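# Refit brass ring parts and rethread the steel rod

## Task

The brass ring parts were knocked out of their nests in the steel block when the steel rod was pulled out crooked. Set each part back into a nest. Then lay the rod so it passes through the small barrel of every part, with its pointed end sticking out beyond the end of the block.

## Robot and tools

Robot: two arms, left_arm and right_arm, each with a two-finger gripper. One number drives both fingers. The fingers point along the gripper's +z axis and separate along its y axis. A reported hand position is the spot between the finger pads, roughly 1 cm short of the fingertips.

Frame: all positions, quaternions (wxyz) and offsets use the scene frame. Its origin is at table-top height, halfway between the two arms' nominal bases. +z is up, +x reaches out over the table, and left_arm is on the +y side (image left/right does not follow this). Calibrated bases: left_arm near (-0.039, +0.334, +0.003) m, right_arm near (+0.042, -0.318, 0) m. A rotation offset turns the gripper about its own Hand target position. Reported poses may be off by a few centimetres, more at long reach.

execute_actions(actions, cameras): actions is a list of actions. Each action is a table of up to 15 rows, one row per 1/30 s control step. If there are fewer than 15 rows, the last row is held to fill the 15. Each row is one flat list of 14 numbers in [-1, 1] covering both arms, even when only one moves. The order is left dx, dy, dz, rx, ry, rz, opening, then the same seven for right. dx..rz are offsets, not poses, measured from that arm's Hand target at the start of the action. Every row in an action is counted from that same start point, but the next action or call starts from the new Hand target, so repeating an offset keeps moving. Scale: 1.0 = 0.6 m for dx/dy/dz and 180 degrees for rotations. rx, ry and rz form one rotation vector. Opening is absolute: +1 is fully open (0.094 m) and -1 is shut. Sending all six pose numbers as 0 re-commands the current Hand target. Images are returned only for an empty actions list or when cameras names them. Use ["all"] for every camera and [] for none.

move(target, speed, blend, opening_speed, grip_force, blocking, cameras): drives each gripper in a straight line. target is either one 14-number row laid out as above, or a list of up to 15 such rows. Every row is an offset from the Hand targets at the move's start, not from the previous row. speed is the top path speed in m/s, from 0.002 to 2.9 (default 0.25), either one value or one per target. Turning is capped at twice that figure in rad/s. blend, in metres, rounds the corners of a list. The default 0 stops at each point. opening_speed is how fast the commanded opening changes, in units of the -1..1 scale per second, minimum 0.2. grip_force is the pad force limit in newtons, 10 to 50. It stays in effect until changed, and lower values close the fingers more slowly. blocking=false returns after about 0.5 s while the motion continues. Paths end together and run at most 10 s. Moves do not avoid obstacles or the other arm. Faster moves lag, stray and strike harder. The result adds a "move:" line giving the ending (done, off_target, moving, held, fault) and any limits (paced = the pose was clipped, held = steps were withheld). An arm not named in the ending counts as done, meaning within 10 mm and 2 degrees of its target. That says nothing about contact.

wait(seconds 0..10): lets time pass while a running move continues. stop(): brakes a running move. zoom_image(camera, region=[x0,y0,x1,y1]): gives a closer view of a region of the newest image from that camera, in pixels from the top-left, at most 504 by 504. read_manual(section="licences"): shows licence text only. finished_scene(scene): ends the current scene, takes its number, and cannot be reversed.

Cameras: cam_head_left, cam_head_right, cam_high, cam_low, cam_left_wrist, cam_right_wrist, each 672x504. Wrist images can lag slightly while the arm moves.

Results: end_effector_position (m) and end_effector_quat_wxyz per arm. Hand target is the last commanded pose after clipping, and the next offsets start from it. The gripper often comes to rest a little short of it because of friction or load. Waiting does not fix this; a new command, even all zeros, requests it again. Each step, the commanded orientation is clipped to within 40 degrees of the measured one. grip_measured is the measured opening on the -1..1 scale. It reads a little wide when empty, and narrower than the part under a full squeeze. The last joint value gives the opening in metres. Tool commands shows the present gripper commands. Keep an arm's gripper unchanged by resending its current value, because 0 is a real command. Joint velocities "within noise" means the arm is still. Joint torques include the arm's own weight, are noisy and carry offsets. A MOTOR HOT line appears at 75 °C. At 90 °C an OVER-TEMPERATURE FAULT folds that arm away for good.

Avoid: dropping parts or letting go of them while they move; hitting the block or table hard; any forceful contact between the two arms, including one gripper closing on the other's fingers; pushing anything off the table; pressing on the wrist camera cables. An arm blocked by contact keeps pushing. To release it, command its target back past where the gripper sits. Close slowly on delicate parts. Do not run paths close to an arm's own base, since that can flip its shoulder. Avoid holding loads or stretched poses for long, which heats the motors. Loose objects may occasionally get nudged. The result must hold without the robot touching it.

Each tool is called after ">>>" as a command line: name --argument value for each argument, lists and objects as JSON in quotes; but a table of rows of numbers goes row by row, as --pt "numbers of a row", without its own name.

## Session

>>> execute_actions --actions '[]'

Scene clock: 0.00 s.
left_arm: end_effector_position=(+0.2137, +0.2103, +0.0997) grip_measured=+1.000 end_effector_quat_wxyz=(+0.427, +0.107, +0.890, -0.117) | right_arm: end_effector_position=(+0.2893, -0.2896, +0.1007) grip_measured=+1.000 end_effector_quat_wxyz=(+0.485, +0.220, +0.840, +0.101)
Joint positions: left_arm=[-0.505 0.814 0.327 -0.17 -0.116 -0.238 0.094] | right_arm=[0.365 0.5 0.203 -0.277 0.354 0.681 0.094]
Joint velocities: within noise
Joint torques (N m): no reading
Motor temperatures (°C): left_arm=[22 25 26 29 23 21 21] | right_arm=[25 24 32 22 25 24 21]
Heat: left arm: 29 °C; right arm: 32 °C.
Hand target: left_arm +0.2147, +0.2101, +0.1036; +0.431, +0.106, +0.888, -0.118 | right_arm +0.2899, -0.2904, +0.1048; +0.489, +0.221, +0.838, +0.100
Tool commands: left_gripper/opening=+1.0 right_gripper/opening=+1.0
camera_calibration:
cam_left_wrist: T_world_to_cam=[[-0.28227, -0.953694, 0.103879, 0.254282], [-0.856191, 0.201596, -0.475706, 0.2285], [0.432737, -0.223218, -0.873449, 0.135747], [0, 0, 0, 1]] pos_world=[0.208673, 0.226744, 0.200852]
cam_right_wrist: T_world_to_cam=[[-0.262278, -0.892584, -0.366748, -0.14495], [-0.763629, 0.424335, -0.486632, 0.432378], [0.589983, 0.152427, -0.792897, 0.0418743], [0, 0, 0, 1]] pos_world=[0.267454, -0.319236, 0.190451]

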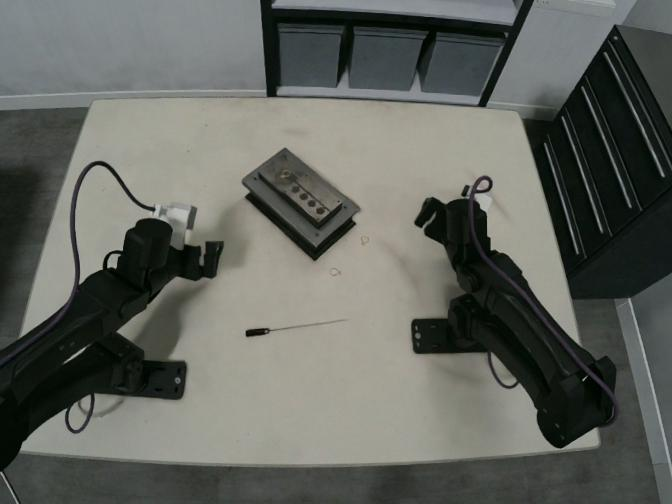

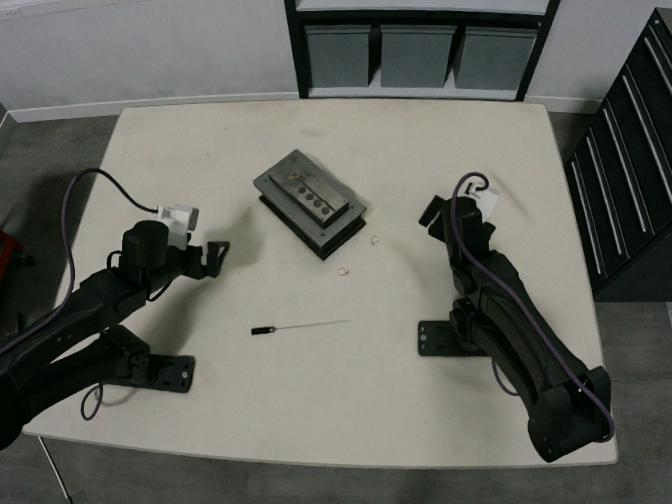

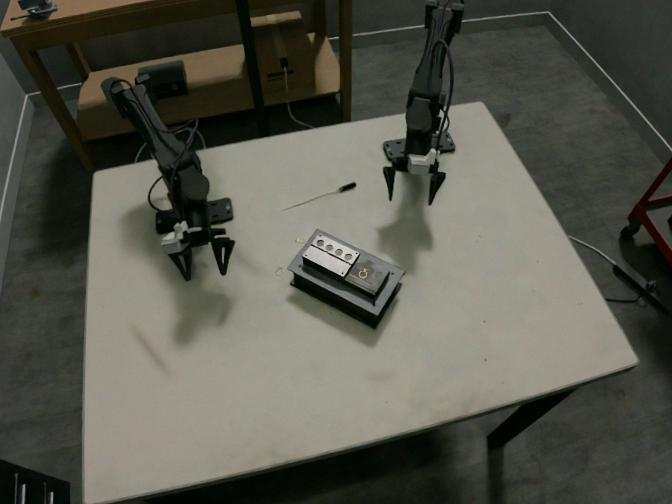

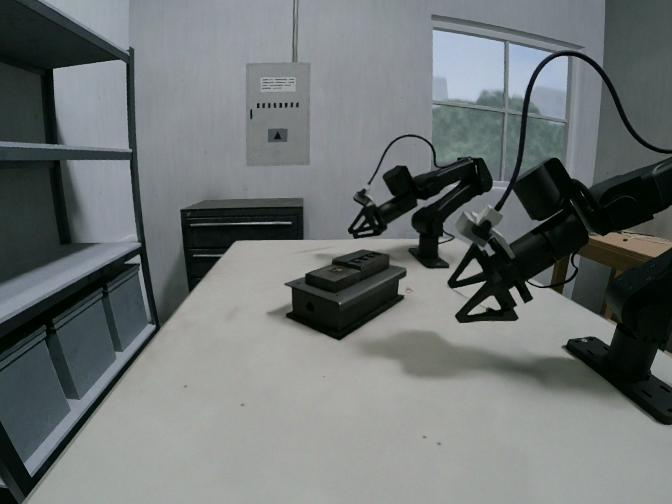

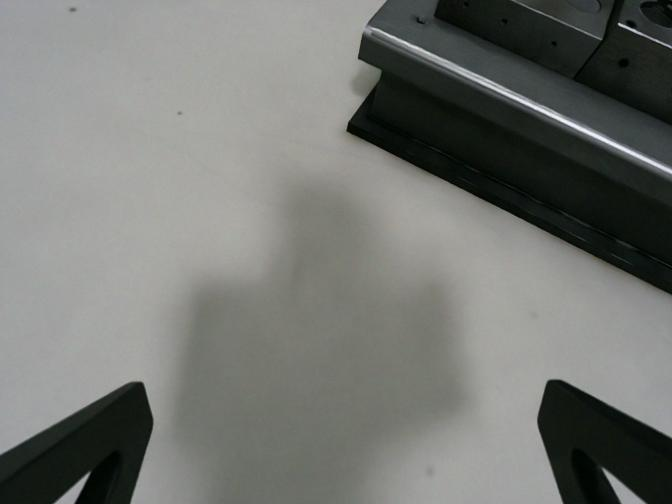

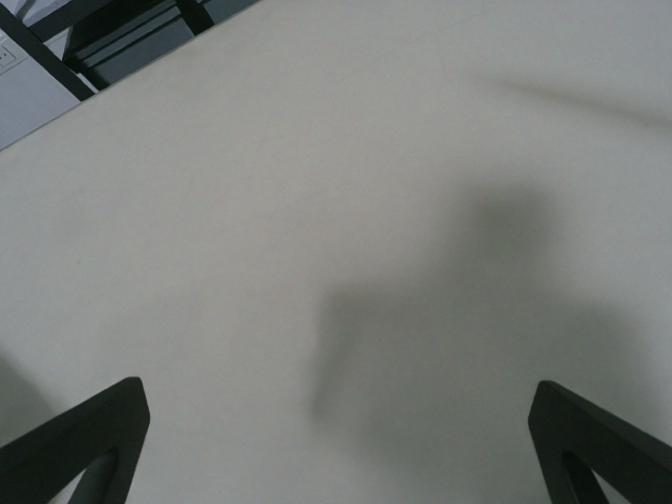

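>>> zoom_image --camera "cam_high" --region '[260, 170, 420, 340]'

>>> zoom_image --camera "cam_head_left" --region '[230, 140, 390, 350]'

>>> zoom_image --camera "cam_head_left" --region '[240, 145, 370, 265]'

Scaled by 2.965.

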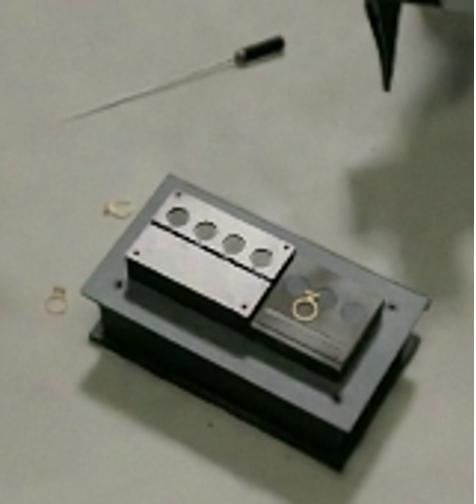

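Scaled by 2.400.

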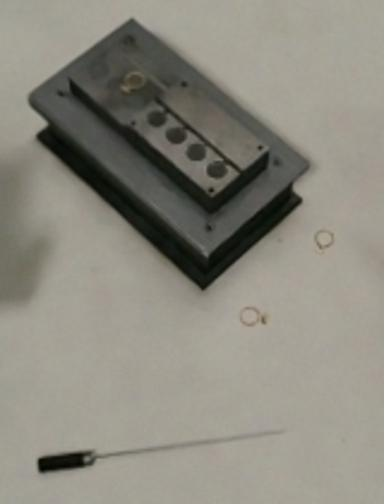

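Scaled by 3.877.

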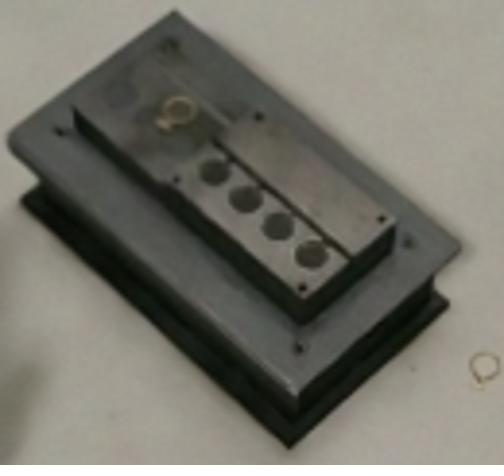

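>>> zoom_image --camera "cam_high" --region '[90, 150, 300, 330]'

>>> zoom_image --camera "cam_high" --region '[330, 100, 540, 280]'

>>> zoom_image --camera "cam_high" --region '[90, 300, 350, 500]'

>>> zoom_image --camera "cam_high" --region '[350, 260, 640, 480]'

>>> zoom_image --camera "cam_high" --region '[200, 100, 400, 250]'

Scaled by 2.400.

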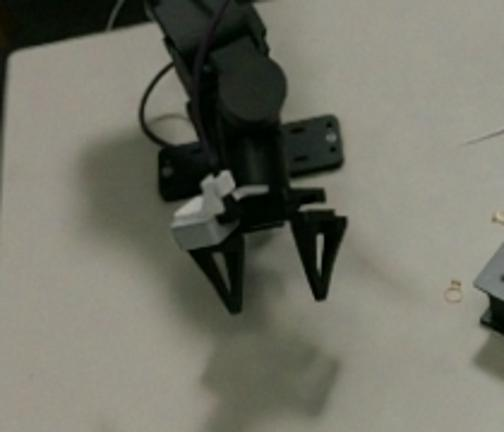

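Scaled by 2.400.

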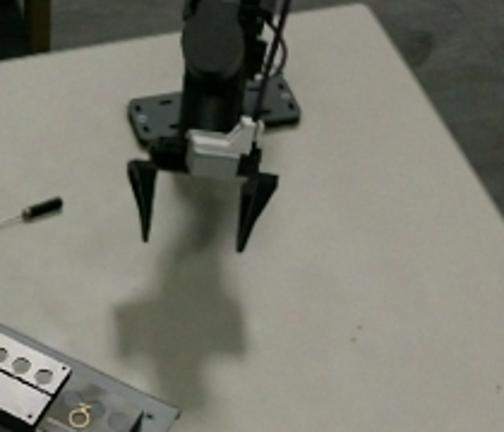

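Scaled by 1.938.

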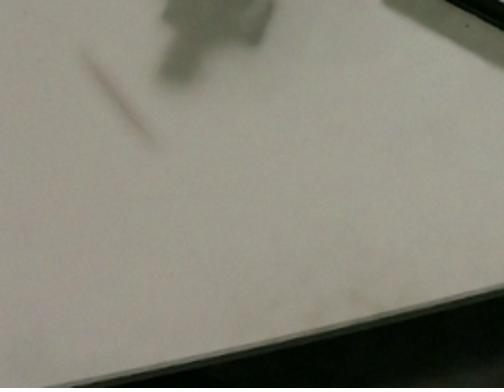

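Scaled by 1.738.

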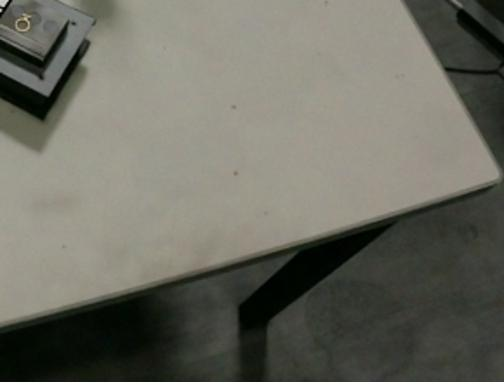

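Scaled by 2.520.

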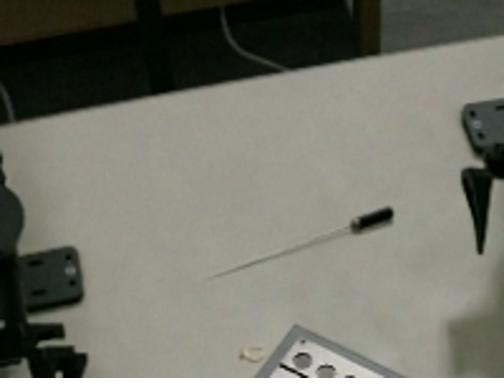

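>>> zoom_image --camera "cam_low" --region '[230, 235, 480, 350]'

>>> zoom_image --camera "cam_head_right" --region '[120, 100, 420, 340]'

>>> zoom_image --camera "cam_head_right" --region '[350, 100, 620, 340]'

>>> zoom_image --camera "cam_head_left" --region '[60, 90, 330, 330]'

>>> zoom_image --camera "cam_head_left" --region '[150, 300, 450, 470]'

Scaled by 2.016.

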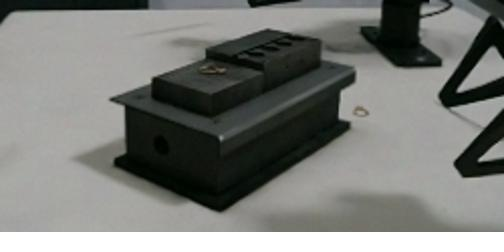

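Scaled by 1.680.

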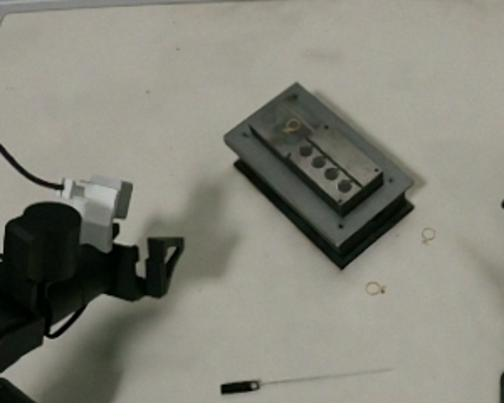

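Scaled by 1.867.

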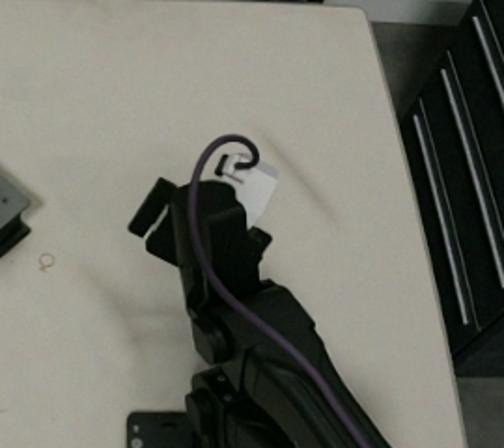

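Scaled by 1.867.

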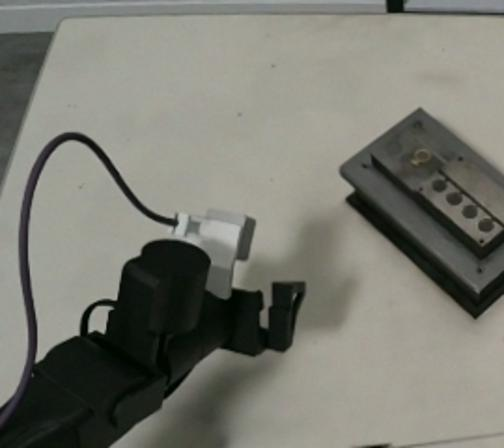

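Scaled by 1.680.

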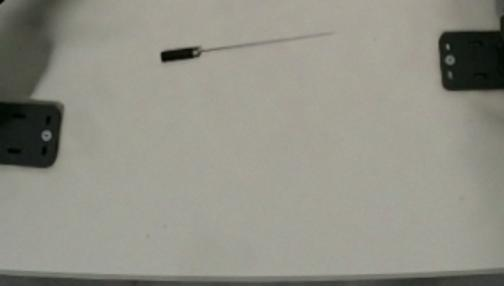

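>>> move --pt "0.0 0.0 0.08 0.08 0.12 -0.06 1 -0.05 0.1 0.05 -0.01 0.15 0.03 0.2" --pt "0.1088 -0.1835 0.1273 0.163 0.248 -0.1153 1 -0.1498 0.3907 0.05 -0.0236 0.3327 0.0733 0.2" --speed 0.25 --blend '[0.04, 0]' --cameras '["cam_left_wrist", "cam_right_wrist", "cam_head_left"]'

Scene clock: 184.73 s.
left_arm: end_effector_position=(+0.2773, +0.1038, +0.1766) grip_measured=+1.000 end_effector_quat_wxyz=(+0.022, +0.302, +0.953, -0.008) | right_arm: end_effector_position=(+0.1998, -0.0569, +0.1333) grip_measured=+0.202 end_effector_quat_wxyz=(+0.003, +0.127, +0.992, +0.008)
Joint positions: left_arm=[-0.603 2.031 2.066 -1.559 0.002 -0.017 0.094] | right_arm=[1.025 1.68 1.451 -1.325 -0.001 1.278 0.056]
Joint torques (N m): left_arm=[-0.28 -8.88 9.44 0.23 0 0.09] | right_arm=[0.17 -5.89 6.72 0.09 -0.04 0.05]
Motor temperatures (°C): left_arm=[22 25 32 33 23 21 21] | right_arm=[25 23 36 33 24 24 20]
Heat: left arm: 33 °C; right arm: 36 °C.
Hand target: left_arm +0.2801, +0.1001, +0.1801; +0.000, +0.309, +0.951, +0.000 | right_arm +0.2000, -0.0560, +0.1348; +0.000, +0.130, +0.992, +0.000
Off the commanded pose: left_arm 0.006 m, 3 deg | right_arm 0.002 m, 1 deg.
joint sent to its limit (left arm) — joint 4 (wrist pitch), lower limit. The joint targets are off in orientation, not in position.
move: off_target (left_arm)
camera_calibration:
cam_left_wrist: T_world_to_cam=[[-0.5806, -0.814083, -0.0131413, 0.251501], [-0.762583, 0.538074, 0.359087, 0.132688], [-0.285255, 0.218507, -0.933212, 0.315449], [0, 0, 0, 1]] pos_world=[0.337191, 0.064419, 0.250039]
cam_right_wrist: T_world_to_cam=[[-0.232431, -0.972461, -0.0171809, -0.00585549], [-0.882803, 0.203522, 0.423365, 0.171043], [-0.408209, 0.11357, -0.905796, 0.297258], [0, 0, 0, 1]] pos_world=[0.27098, -0.074265, 0.196741]
Images, in order (width x height): cam_head_left 672x504, cam_left_wrist 672x504, cam_right_wrist 672x504.

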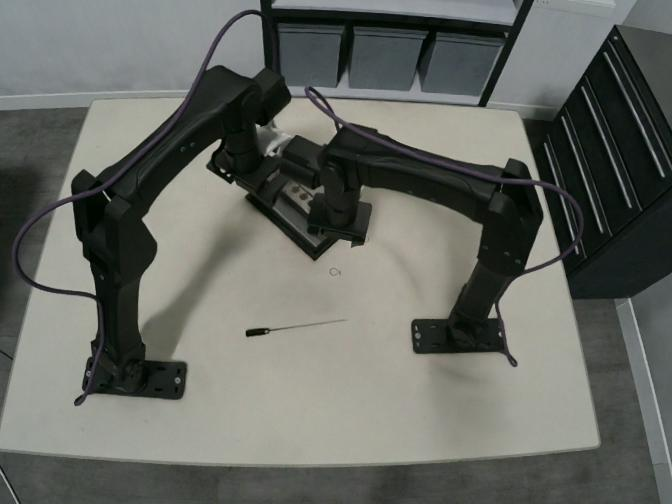

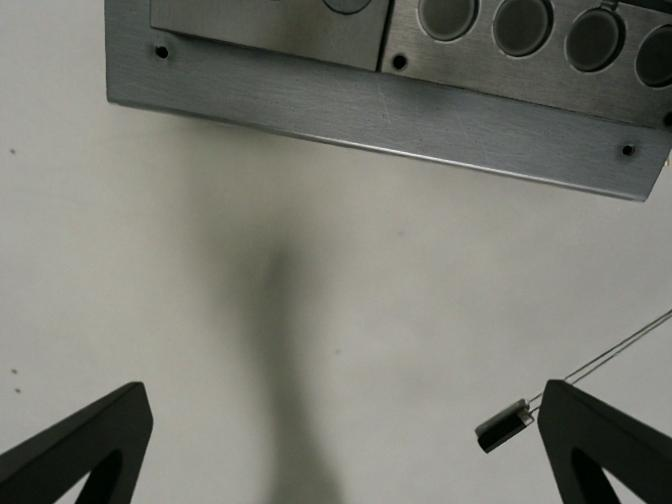

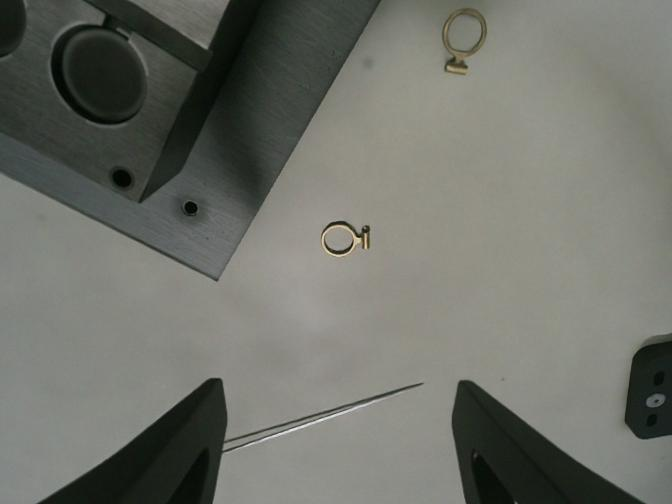

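>>> move --target '[0.1048,-0.0385,0,-0.0816,-0.1124,0,1, -0.0167,-0.0017,0,0,0,0.5111,0.0]' --speed 0.4 --cameras '["cam_left_wrist"]'

>>> move --target '[0,0,0,0,0,0,1, 0,0,-0.1247,0,0,0.5111,0.0]' --speed 0.4 --cameras '["cam_right_wrist"]'

Scene clock: 244.60 s.
left_arm: end_effector_position=(+0.3452, +0.0730, +0.1720) grip_measured=+1.000 end_effector_quat_wxyz=(+0.196, +0.300, +0.931, -0.063) | right_arm: end_effector_position=(+0.1929, -0.0540, +0.1333) grip_measured=+0.001 end_effector_quat_wxyz=(+0.005, -0.619, +0.785, +0.003)
Joint positions: left_arm=[-0.567 1.933 1.822 -1.045 0.01 0.026 0.094] | right_arm=[1.049 1.68 1.451 -1.329 -0.001 -0.288 0.047]
Joint torques (N m): left_arm=[0.75 -12.74 5.52 0.96 0.07 0.08] | right_arm=[0.36 -7.5 4.89 0.15 -0.02 -0.1]
Motor temperatures (°C): left_arm=[22 29 32 30 23 21 21] | right_arm=[25 25 38 27 24 24 20]
Heat: left arm: 32 °C; right arm: 38 °C.
Hand target: left_arm +0.3430, +0.0770, +0.1800; +0.206, +0.301, +0.929, -0.067 | right_arm +0.1900, -0.0570, +0.1348; +0.000, -0.623, +0.782, +0.000
Off the commanded pose: left_arm 0.009 m, 1 deg | right_arm 0.004 m, 1 deg.
move: done
camera_calibration:
cam_left_wrist: T_world_to_cam=[[-0.583116, -0.812199, -0.0175433, 0.267363], [-0.812305, 0.58323, -0.00174858, 0.278579], [0.011652, 0.0132309, -0.999845, 0.261267], [0, 0, 0, 1]] pos_world=[0.379151, 0.0512192, 0.266404]
Images, in order (width x height): cam_left_wrist 672x504.

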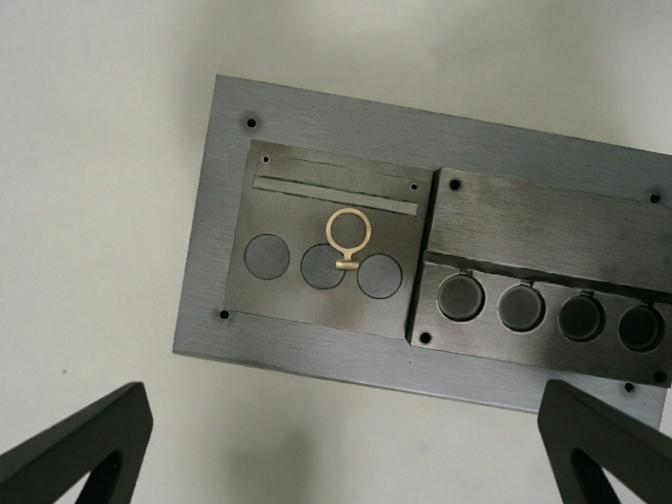

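Scene clock: 247.53 s.
left_arm: end_effector_position=(+0.3453, +0.0730, +0.1720) grip_measured=+1.000 end_effector_quat_wxyz=(+0.196, +0.300, +0.931, -0.063) | right_arm: end_effector_position=(+0.1930, -0.0561, +0.0689) grip_measured=+0.001 end_effector_quat_wxyz=(-0.008, +0.995, -0.100, +0.009)
Joint positions: left_arm=[-0.567 1.933 1.822 -1.045 0.01 0.026 0.094] | right_arm=[1.051 1.693 1.207 -1.064 0.009 -1.892 0.047]
Joint torques (N m): left_arm=[0.72 -12.72 5.48 0.95 0.07 0.09] | right_arm=[0.14 -5.75 3.73 0.41 -0.11 -0.11]
Heat: left arm: 32 °C; right arm: 37 °C.
Hand target: left_arm +0.3430, +0.0770, +0.1801; +0.206, +0.301, +0.929, -0.067 | right_arm +0.1900, -0.0570, +0.0600; +0.000, +0.995, -0.095, +0.000
Off the commanded pose: left_arm 0.009 m, 1 deg | right_arm 0.009 m, 1 deg.
move: done
camera_calibration:
cam_right_wrist: T_world_to_cam=[[0.178041, 0.983888, 0.0162879, 0.0204517], [0.881661, -0.166849, 0.441401, -0.170397], [0.437007, -0.0642269, -0.897162, 0.0623578], [0, 0, 0, 1]] pos_world=[0.11934, -0.0445476, 0.130825]
Images, in order (width x height): cam_right_wrist 672x504.

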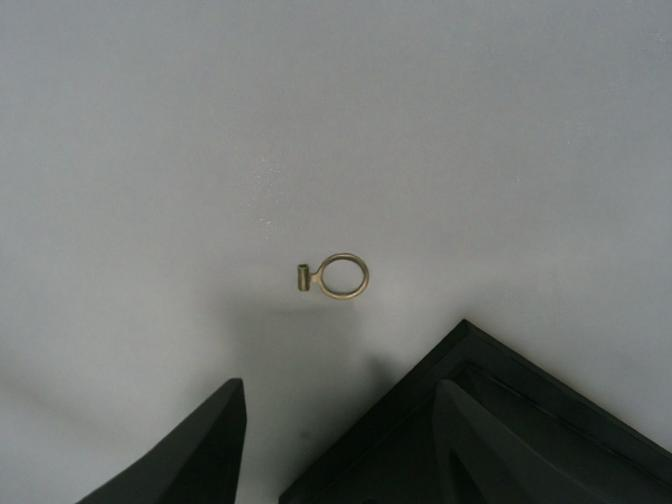

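>>> move --target '[0,0,0,0,0,0,1, -0.0013,-0.0008,-0.060,0,0,0,0.0]' --speed 0.15 --cameras '["cam_right_wrist"]'

Scene clock: 290.50 s.
left_arm: end_effector_position=(+0.3453, +0.0730, +0.1720) grip_measured=+1.000 end_effector_quat_wxyz=(+0.196, +0.300, +0.931, -0.063) | right_arm: end_effector_position=(+0.1889, -0.0632, +0.0323) grip_measured=+0.001 end_effector_quat_wxyz=(+0.007, +0.995, -0.100, +0.002)
Joint positions: left_arm=[-0.567 1.933 1.822 -1.045 0.01 0.026 0.094] | right_arm=[1.051 1.737 1.106 -0.95 0.009 -1.893 0.047]
Joint torques (N m): left_arm=[0.72 -12.75 5.5 0.96 0.08 0.1] | right_arm=[0.28 -5.79 3.67 0.64 -0.11 -0.08]
Motor temperatures (°C): left_arm=[22 34 28 31 23 21 21] | right_arm=[25 25 35 27 24 24 20]
Heat: left arm: 34 °C; right arm: 35 °C.
Hand target: left_arm +0.3430, +0.0770, +0.1801; +0.206, +0.301, +0.929, -0.067 | right_arm +0.1892, -0.0575, +0.0239; +0.000, +0.995, -0.096, +0.000
Off the commanded pose: left_arm 0.009 m, 1 deg | right_arm 0.010 m, 1 deg.
move: done
camera_calibration:
cam_right_wrist: T_world_to_cam=[[0.17773, 0.983976, -0.0142284, 0.029746], [0.888779, -0.154294, 0.431584, -0.152144], [0.422473, -0.0893512, -0.90196, 0.0322072], [0, 0, 0, 1]] pos_world=[0.116329, -0.0498666, 0.0951359]
Images, in order (width x height): cam_right_wrist 672x504.

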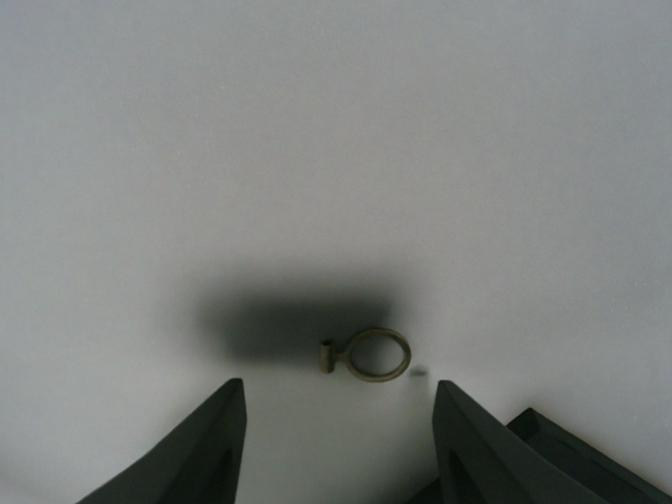

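>>> move --target '[0,0,0,0,0,0,1, 0.005,0.0120,-0.0167,0,0,0,0.0]' --speed 0.08 --cameras '["cam_right_wrist"]'

Scene clock: 299.57 s.
left_arm: end_effector_position=(+0.3453, +0.0730, +0.1720) grip_measured=+1.000 end_effector_quat_wxyz=(+0.196, +0.300, +0.931, -0.063) | right_arm: end_effector_position=(+0.1851, -0.0663, +0.0262) grip_measured=+0.000 end_effector_quat_wxyz=(+0.022, +0.995, -0.097, -0.005)
Joint positions: left_arm=[-0.567 1.933 1.822 -1.045 0.01 0.026 0.094] | right_arm=[1.057 1.76 1.106 -0.961 0.008 -1.892 0.047]
Joint torques (N m): left_arm=[0.7 -12.75 5.49 0.97 0.07 0.08] | right_arm=[0.02 -4.66 4.23 0.94 -0.1 -0.06]
Heat: left arm: 35 °C; right arm: 34 °C.
Hand target: left_arm +0.3430, +0.0770, +0.1801; +0.206, +0.301, +0.929, -0.067 | right_arm +0.1922, -0.0503, +0.0139; +0.000, +0.995, -0.096, +0.000
Off the commanded pose: left_arm 0.009 m, 1 deg | right_arm 0.021 m, 3 deg.
move: off_target (right_arm)
camera_calibration:
cam_right_wrist: T_world_to_cam=[[0.172382, 0.983989, -0.0452694, 0.0352783], [0.896773, -0.137757, 0.420501, -0.146598], [0.407532, -0.113083, -0.906162, 0.0293615], [0, 0, 0, 1]] pos_world=[0.113418, -0.0515882, 0.089848]
Images, in order (width x height): cam_right_wrist 672x504.

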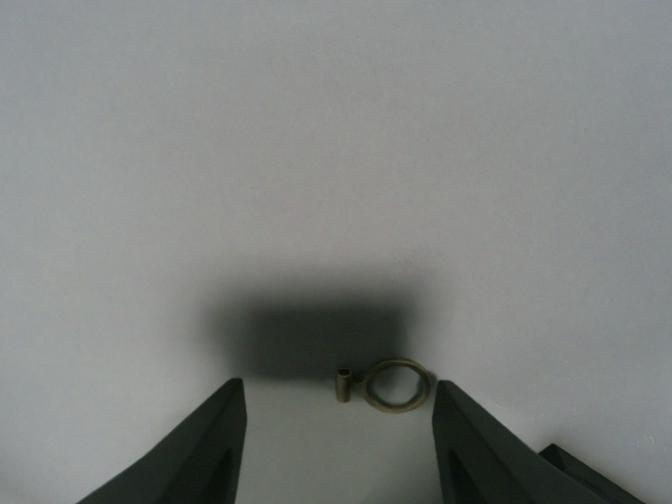

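>>> move --target '[0,0,0,0,0,0,1, 0.0115,0.0203,0.004,0,0,0,0.0]' --speed 0.08 --cameras '["cam_right_wrist"]'

Scene clock: 313.20 s.
left_arm: end_effector_position=(+0.3453, +0.0730, +0.1720) grip_measured=+1.000 end_effector_quat_wxyz=(+0.196, +0.300, +0.931, -0.063) | right_arm: end_effector_position=(+0.1821, -0.0705, +0.0207) grip_measured=+0.000 end_effector_quat_wxyz=(+0.038, +0.994, -0.097, -0.014)
Joint positions: left_arm=[-0.567 1.933 1.822 -1.045 0.01 0.026 0.094] | right_arm=[1.057 1.784 1.109 -0.977 0.005 -1.892 0.047]
Joint torques (N m): left_arm=[0.72 -12.77 5.5 0.97 0.08 0.09] | right_arm=[-0.02 -7.8 4.25 0.18 -0.02 -0.02]
Heat: left arm: 36 °C; right arm: 34 °C.
Hand target: left_arm +0.3430, +0.0770, +0.1801; +0.206, +0.301, +0.929, -0.067 | right_arm +0.1828, -0.0690, +0.0216; +0.034, +0.995, -0.097, -0.013 (not the last commanded pose)
Off the commanded pose: left_arm 0.009 m, 1 deg | right_arm 0.037 m, 5 deg.
move: held (right_arm; a check stopped the path); limits=held
pose unreachable (right arm): on one or more control steps of this call, first in action 0 (counted from 0), this arm could not follow its commanded pose, so it was not sent that pose on those steps. It may still have moved: this result reports where it is.
cause: moving toward the commanded pose would bring a part of the arm too close to another arm (this arm's wrist (the part past joint 4) and the left arm's fingers, 15 mm apart when this arm was first held).
camera_calibration:
cam_right_wrist: T_world_to_cam=[[0.171239, 0.982055, -0.0790279, 0.0403449], [0.905378, -0.125219, 0.405724, -0.142585], [0.388547, -0.141026, -0.910573, 0.0267138], [0, 0, 0, 1]] pos_world=[0.111805, -0.0537079, 0.0853633]
Images, in order (width x height): cam_right_wrist 672x504.

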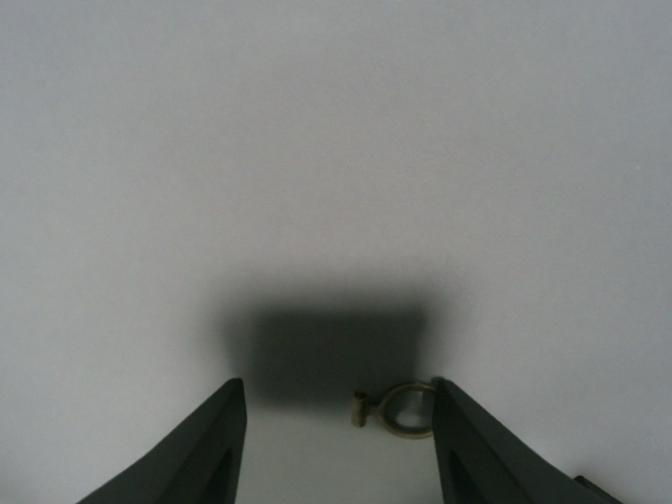

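>>> move --target '[-0.05,0.1,0.12,0,0,0,1, 0,0,0.06,-0.02,0,0,0.0]' --speed 0.2 --cameras '["cam_right_wrist", "cam_head_left"]'

Scene clock: 324.30 s.
left_arm: end_effector_position=(+0.3129, +0.1370, +0.2366) grip_measured=+1.000 end_effector_quat_wxyz=(+0.190, +0.298, +0.933, -0.061) | right_arm: end_effector_position=(+0.1847, -0.0696, +0.0519) grip_measured=+0.000 end_effector_quat_wxyz=(+0.062, +0.993, -0.099, -0.007)
Joint positions: left_arm=[-0.462 1.758 1.866 -1.28 0.052 0.118 0.094] | right_arm=[1.07 1.784 1.238 -1.144 0.037 -1.873 0.047]
Joint torques (N m): left_arm=[0.39 -9.25 9.73 0.75 0.12 0.09] | right_arm=[0.44 -7.8 5.93 -0.22 -0.03 0]
Heat: left arm: 36 °C; right arm: 34 °C.
Hand target: left_arm +0.3130, +0.1370, +0.2520; +0.206, +0.301, +0.929, -0.067 | right_arm +0.1827, -0.0690, +0.0575; +0.065, +0.993, -0.097, -0.009
Off the commanded pose: left_arm 0.015 m, 2 deg | right_arm 0.006 m, 1 deg.
move: off_target (left_arm)
camera_calibration:
cam_right_wrist: T_world_to_cam=[[0.174322, 0.976588, -0.126047, 0.0430295], [0.900999, -0.106552, 0.420533, -0.156168], [0.397257, -0.186876, -0.898479, 0.0488225], [0, 0, 0, 1]] pos_world=[0.113811, -0.0495383, 0.114963]
Images, in order (width x height): cam_head_left 672x504, cam_right_wrist 672x504.

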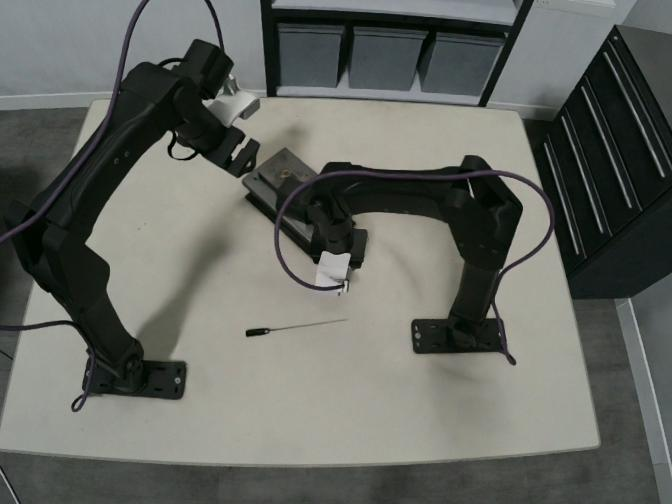

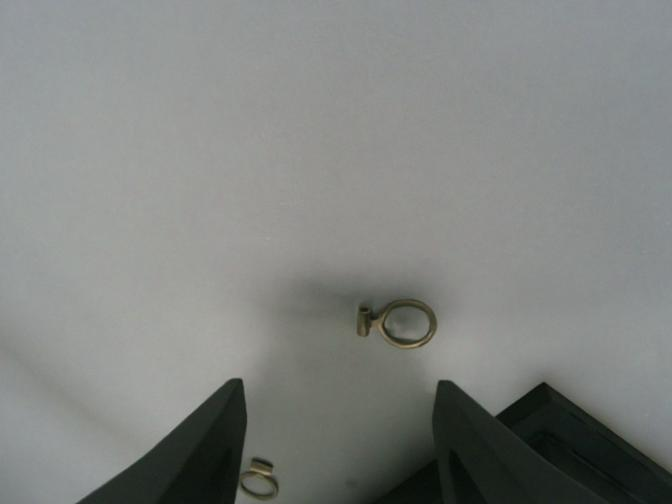

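>>> move --target '[0,0,0,0,0,0,1, 0.0122,0.02,-0.012,0.0406,-0.0097,0.0008,0.0]' --speed 0.12 --cameras '["cam_right_wrist"]'

Scene clock: 337.67 s.
left_arm: end_effector_position=(+0.3128, +0.1370, +0.2366) grip_measured=+1.000 end_effector_quat_wxyz=(+0.190, +0.299, +0.933, -0.061) | right_arm: end_effector_position=(+0.1912, -0.0585, +0.0441) grip_measured=+0.000 end_effector_quat_wxyz=(+0.019, +0.995, -0.097, +0.001)
Joint positions: left_arm=[-0.462 1.758 1.866 -1.28 0.052 0.119 0.094] | right_arm=[1.058 1.76 1.183 -1.027 0.017 -1.892 0.047]
Joint torques (N m): left_arm=[0.43 -9.29 9.65 0.75 0.11 0.09] | right_arm=[-0.46 -10.37 3.52 0.33 -0.17 -0.09]
Heat: left arm: 36 °C; right arm: 36 °C.
Hand target: left_arm +0.3130, +0.1370, +0.2520; +0.206, +0.301, +0.929, -0.067 | right_arm +0.1901, -0.0570, +0.0503; +0.000, +0.995, -0.096, -0.001
Off the commanded pose: left_arm 0.015 m, 2 deg | right_arm 0.007 m, 2 deg.
move: off_target (left_arm)
camera_calibration:
cam_right_wrist: T_world_to_cam=[[0.172479, 0.984261, -0.0384888, 0.0270258], [0.891422, -0.139348, 0.431219, -0.15805], [0.419068, -0.108686, -0.901426, 0.0417625], [0, 0, 0, 1]] pos_world=[0.118727, -0.0440854, 0.10684]
Images, in order (width x height): cam_right_wrist 672x504.

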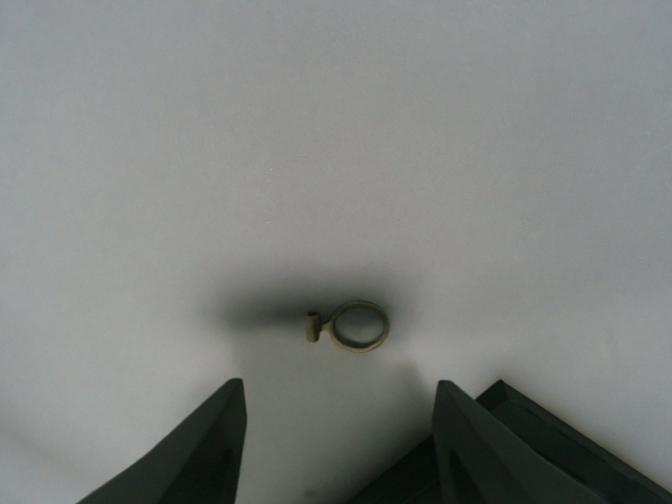

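>>> move --target '[0,0,0,0,0,0,1, 0.0043,0.0013,-0.03,0.008,0,0,0.0]' --speed 0.12 --cameras '["cam_right_wrist"]'

Scene clock: 356.37 s.
left_arm: end_effector_position=(+0.3128, +0.1370, +0.2366) grip_measured=+1.000 end_effector_quat_wxyz=(+0.190, +0.299, +0.933, -0.061) | right_arm: end_effector_position=(+0.1869, -0.0672, +0.0295) grip_measured=+0.000 end_effector_quat_wxyz=(+0.023, +0.995, -0.097, -0.009)
Joint positions: left_arm=[-0.462 1.758 1.866 -1.28 0.052 0.119 0.094] | right_arm=[1.046 1.76 1.12 -0.98 0.002 -1.904 0.047]
Joint torques (N m): left_arm=[0.42 -9.24 9.74 0.77 0.11 0.09] | right_arm=[-0.66 -9.33 3.48 0.71 -0.14 -0.11]
Heat: left arm: 36 °C; right arm: 34 °C.
Hand target: left_arm +0.3130, +0.1370, +0.2520; +0.206, +0.301, +0.929, -0.067 | right_arm +0.1926, -0.0563, +0.0323; -0.012, +0.995, -0.096, -0.002
Off the commanded pose: left_arm 0.015 m, 2 deg | right_arm 0.013 m, 4 deg.
move: off_target (left_arm, right_arm)
camera_calibration:
cam_right_wrist: T_world_to_cam=[[0.171091, 0.984088, -0.0479398, 0.0362359], [0.900566, -0.136463, 0.412746, -0.150142], [0.399637, -0.11379, -0.909584, 0.033032], [0, 0, 0, 1]] pos_world=[0.115813, -0.0523895, 0.0937532]
Images, in order (width x height): cam_right_wrist 672x504.

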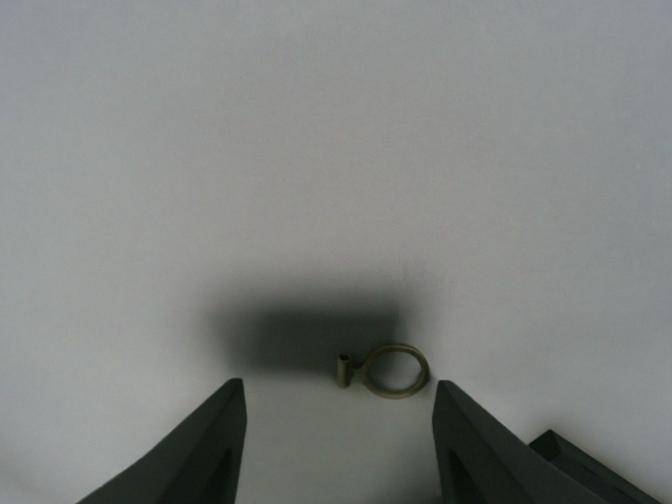

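>>> move --target '[0,0,0,0,0,0,1, 0.0135,0.016,-0.0133,0.004,0,0,0.0]' --speed 0.1 --cameras '["cam_right_wrist"]'

Scene clock: 369.97 s.
left_arm: end_effector_position=(+0.3128, +0.1370, +0.2366) grip_measured=+1.000 end_effector_quat_wxyz=(+0.190, +0.299, +0.933, -0.061) | right_arm: end_effector_position=(+0.1867, -0.0667, +0.0295) grip_measured=+0.000 end_effector_quat_wxyz=(+0.019, +0.995, -0.095, -0.016)
Joint positions: left_arm=[-0.462 1.758 1.866 -1.28 0.052 0.119 0.094] | right_arm=[1.038 1.76 1.12 -0.979 -0.013 -1.916 0.047]
Joint torques (N m): left_arm=[0.44 -9.26 9.72 0.74 0.11 0.09] | right_arm=[-0.94 -6.11 4.92 0.99 -0.08 -0.11]
Heat: left arm: 36 °C; right arm: 34 °C.
Hand target: left_arm +0.3130, +0.1370, +0.2520; +0.206, +0.301, +0.929, -0.067 | right_arm +0.2007, -0.0467, +0.0243; -0.018, +0.995, -0.096, -0.002
Off the commanded pose: left_arm 0.015 m, 2 deg | right_arm 0.025 m, 5 deg.
move: off_target (left_arm, right_arm)
camera_calibration:
cam_right_wrist: T_world_to_cam=[[0.167539, 0.984991, -0.0415036, 0.0363254], [0.905989, -0.137229, 0.40044, -0.150637], [0.388735, -0.104691, -0.915383, 0.035975], [0, 0, 0, 1]] pos_world=[0.116405, -0.0526857, 0.0947597]
Images, in order (width x height): cam_right_wrist 672x504.

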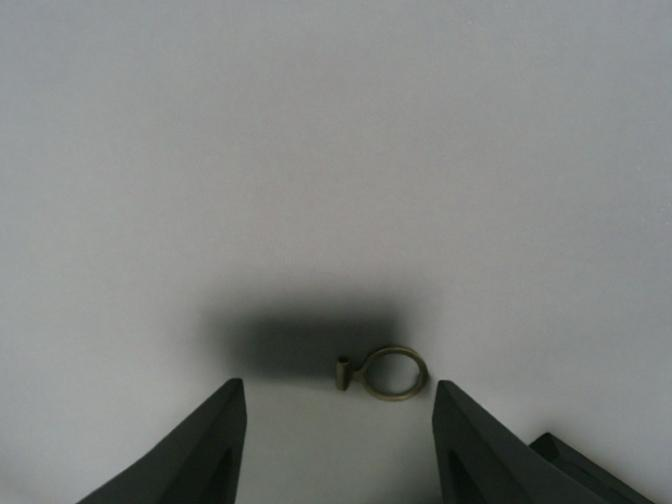

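>>> move --target '[0,0,0,0,0,0,1, 0.008,0.013,-0.003,0.004,0,0,0.0]' --speed 0.1 --cameras '["cam_right_wrist"]'

Scene clock: 373.40 s.
left_arm: end_effector_position=(+0.3128, +0.1370, +0.2366) grip_measured=+1.000 end_effector_quat_wxyz=(+0.190, +0.299, +0.933, -0.061) | right_arm: end_effector_position=(+0.1866, -0.0665, +0.0295) grip_measured=+0.000 end_effector_quat_wxyz=(+0.017, +0.995, -0.095, -0.019)
Joint positions: left_arm=[-0.462 1.758 1.866 -1.28 0.052 0.119 0.094] | right_arm=[1.035 1.76 1.12 -0.978 -0.02 -1.92 0.047]
Joint torques (N m): left_arm=[0.39 -9.26 9.65 0.76 0.12 0.1] | right_arm=[-0.99 -4.6 6.53 1.08 -0.09 -0.09]
Heat: left arm: 36 °C; right arm: 34 °C.
Hand target: left_arm +0.3130, +0.1370, +0.2520; +0.206, +0.301, +0.929, -0.067 | right_arm +0.2056, -0.0388, +0.0225; -0.025, +0.995, -0.096, -0.003
Off the commanded pose: left_arm 0.015 m, 2 deg | right_arm 0.034 m, 5 deg.
move: off_target (left_arm, right_arm)
camera_calibration:
cam_right_wrist: T_world_to_cam=[[0.167199, 0.985175, -0.038389, 0.0361453], [0.908485, -0.138823, 0.394187, -0.1509], [0.383014, -0.100783, -0.918228, 0.0374555], [0, 0, 0, 1]] pos_world=[0.116701, -0.0527831, 0.0952631]
Images, in order (width x height): cam_right_wrist 672x504.

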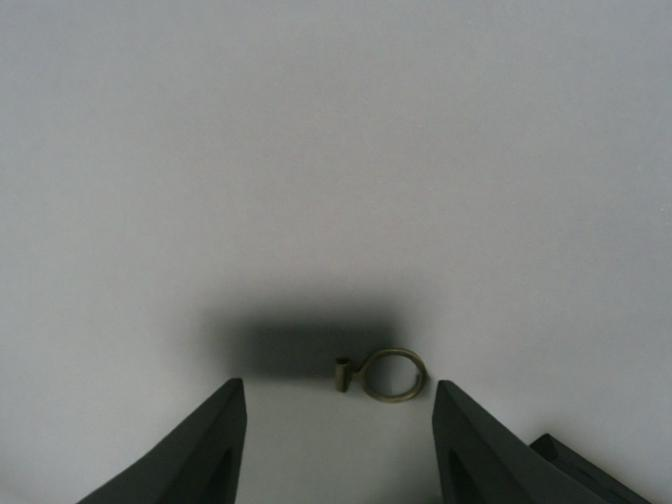

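>>> move --target '[0,0,0,0,0,0,1, -0.012,-0.026,-0.006,0,0,0,0.0]' --speed 0.1

Scene clock: 491.17 s.
left_arm: end_effector_position=(+0.3128, +0.1370, +0.2366) grip_measured=+1.000 end_effector_quat_wxyz=(+0.190, +0.299, +0.933, -0.061) | right_arm: end_effector_position=(+0.1858, -0.0712, +0.0198) grip_measured=+0.000 end_effector_quat_wxyz=(+0.017, +0.995, -0.096, -0.021)
Joint positions: left_arm=[-0.462 1.758 1.866 -1.28 0.052 0.119 0.094] | right_arm=[1.027 1.76 1.078 -0.937 -0.023 -1.926 0.047]
Joint torques (N m): left_arm=[0.42 -9.26 9.7 0.75 0.13 0.11] | right_arm=[-0.83 -7.98 3.85 0.97 -0.06 -0.09]
Heat: left arm: 36 °C; right arm: 37 °C.
Hand target: left_arm +0.3130, +0.1370, +0.2520; +0.206, +0.301, +0.929, -0.067 | right_arm +0.1984, -0.0544, +0.0190; -0.025, +0.995, -0.096, -0.003
Off the commanded pose: left_arm 0.015 m, 2 deg | right_arm 0.021 m, 5 deg.
move: off_target (left_arm, right_arm)

>>> wait --seconds 0 --cameras '["cam_right_wrist"]'

Scene clock: 493.73 s.
left_arm: end_effector_position=(+0.3128, +0.1370, +0.2366) grip_measured=+1.000 end_effector_quat_wxyz=(+0.190, +0.299, +0.933, -0.061) | right_arm: end_effector_position=(+0.1858, -0.0712, +0.0198) grip_measured=+0.000 end_effector_quat_wxyz=(+0.017, +0.995, -0.096, -0.021)
Joint positions: left_arm=[-0.462 1.758 1.866 -1.28 0.052 0.119 0.094] | right_arm=[1.027 1.76 1.078 -0.937 -0.023 -1.926 0.047]
Joint torques (N m): left_arm=[0.42 -9.24 9.7 0.76 0.11 0.09] | right_arm=[-0.83 -7.99 3.85 0.97 -0.06 -0.09]
Heat: left arm: 36 °C; right arm: 37 °C.
Hand target: left_arm +0.3130, +0.1370, +0.2520; +0.206, +0.301, +0.929, -0.067 | right_arm +0.1984, -0.0544, +0.0190; -0.025, +0.995, -0.096, -0.003
Tool commands: left_gripper/opening=+1.0 right_gripper/opening=+0.0
Off the commanded pose: left_arm 0.015 m, 2 deg | right_arm 0.021 m, 5 deg.
camera_calibration:
cam_right_wrist: T_world_to_cam=[[0.168725, 0.984951, -0.0374526, 0.0402395], [0.909422, -0.140908, 0.391276, -0.14724], [0.380111, -0.100078, -0.919511, 0.0289786], [0, 0, 0, 1]] pos_world=[0.116099, -0.0574811, 0.0857648]
Images, in order (width x height): cam_right_wrist 672x504.

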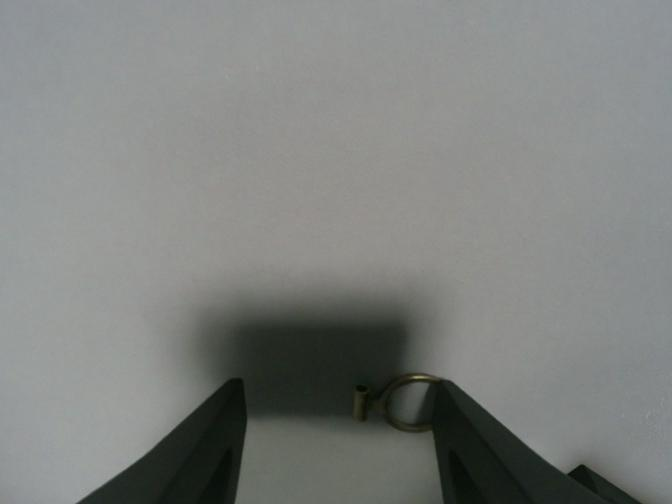

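>>> move --target '[0,0,0,0,0,0,1, 0.002,0.010,0.014,0.006,0,0,0.0]' --speed 0.1 --cameras '["cam_right_wrist"]'

Scene clock: 501.63 s.
left_arm: end_effector_position=(+0.3128, +0.1370, +0.2366) grip_measured=+1.000 end_effector_quat_wxyz=(+0.190, +0.299, +0.933, -0.061) | right_arm: end_effector_position=(+0.1857, -0.0711, +0.0198) grip_measured=+0.000 end_effector_quat_wxyz=(+0.016, +0.995, -0.096, -0.021)
Joint positions: left_arm=[-0.462 1.758 1.866 -1.28 0.052 0.119 0.094] | right_arm=[1.027 1.76 1.078 -0.937 -0.024 -1.926 0.047]
Joint torques (N m): left_arm=[0.4 -9.31 9.69 0.74 0.1 0.09] | right_arm=[-0.75 -8.76 5.68 0.81 -0.15 -0.08]
Heat: left arm: 36 °C; right arm: 36 °C.
Hand target: left_arm +0.3130, +0.1370, +0.2520; +0.206, +0.301, +0.929, -0.067 | right_arm +0.1995, -0.0484, +0.0274; -0.034, +0.995, -0.096, -0.004
Off the commanded pose: left_arm 0.015 m, 2 deg | right_arm 0.028 m, 6 deg.
move: off_target (left_arm, right_arm)
camera_calibration:
cam_right_wrist: T_world_to_cam=[[0.168737, 0.984962, -0.0371179, 0.0402097], [0.909671, -0.141118, 0.39062, -0.147225], [0.379508, -0.0996772, -0.919803, 0.0290972], [0, 0, 0, 1]] pos_world=[0.116099, -0.0574808, 0.0857651]
Images, in order (width x height): cam_right_wrist 672x504.

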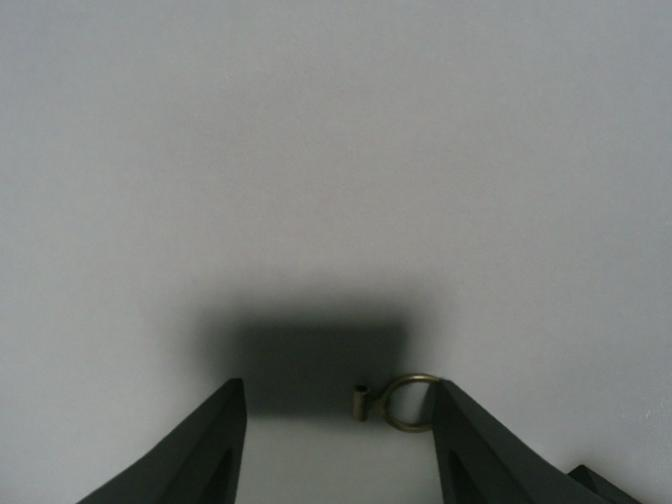

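>>> move --pt "0 0 0 0 0 0 1 -0.015 -0.01 0.04 0 0 0 0.0" --pt "0 0 0 0 0 0 1 -0.0225 -0.0143 0.0377 -0.0213 0.0059 -0.1834 -0.2" --speed 0.15 --cameras '["cam_right_wrist"]'

Scene clock: 529.97 s.
left_arm: end_effector_position=(+0.3128, +0.1370, +0.2366) grip_measured=+1.000 end_effector_quat_wxyz=(+0.190, +0.299, +0.933, -0.061) | right_arm: end_effector_position=(+0.1874, -0.0596, +0.0472) grip_measured=-0.198 end_effector_quat_wxyz=(-0.005, +0.927, -0.376, +0.003)
Joint positions: left_arm=[-0.462 1.758 1.866 -1.28 0.052 0.119 0.094] | right_arm=[1.059 1.706 1.132 -0.987 0.005 -1.314 0.038]
Joint torques (N m): left_arm=[0.46 -9.29 9.73 0.75 0.11 0.1] | right_arm=[0.49 -6.31 6.37 0.1 -0.07 0.02]
Heat: left arm: 36 °C; right arm: 35 °C.
Hand target: left_arm +0.3130, +0.1370, +0.2520; +0.206, +0.301, +0.929, -0.067 | right_arm +0.1860, -0.0571, +0.0499; +0.000, +0.927, -0.375, +0.000
Off the commanded pose: left_arm 0.015 m, 2 deg | right_arm 0.004 m, 1 deg.
move: off_target (left_arm)
camera_calibration:
cam_right_wrist: T_world_to_cam=[[0.681162, 0.732059, 0.0103924, -0.0837565], [0.658195, -0.618526, 0.429191, -0.140972], [0.320621, -0.285508, -0.903154, 0.0540984], [0, 0, 0, 1]] pos_world=[0.132493, -0.0104345, 0.110233]
Images, in order (width x height): cam_right_wrist 672x504.

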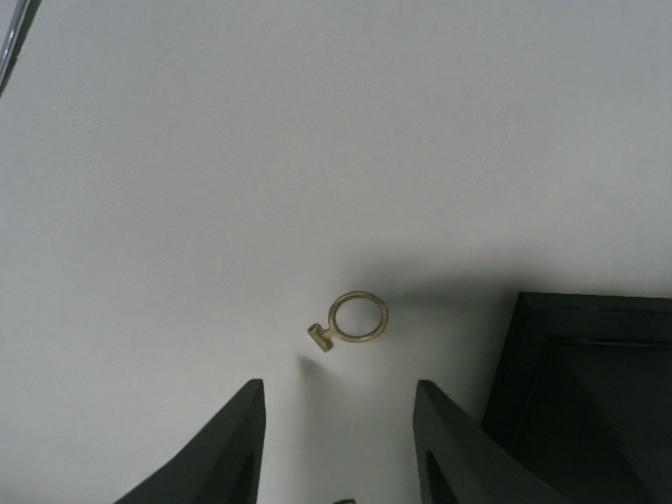

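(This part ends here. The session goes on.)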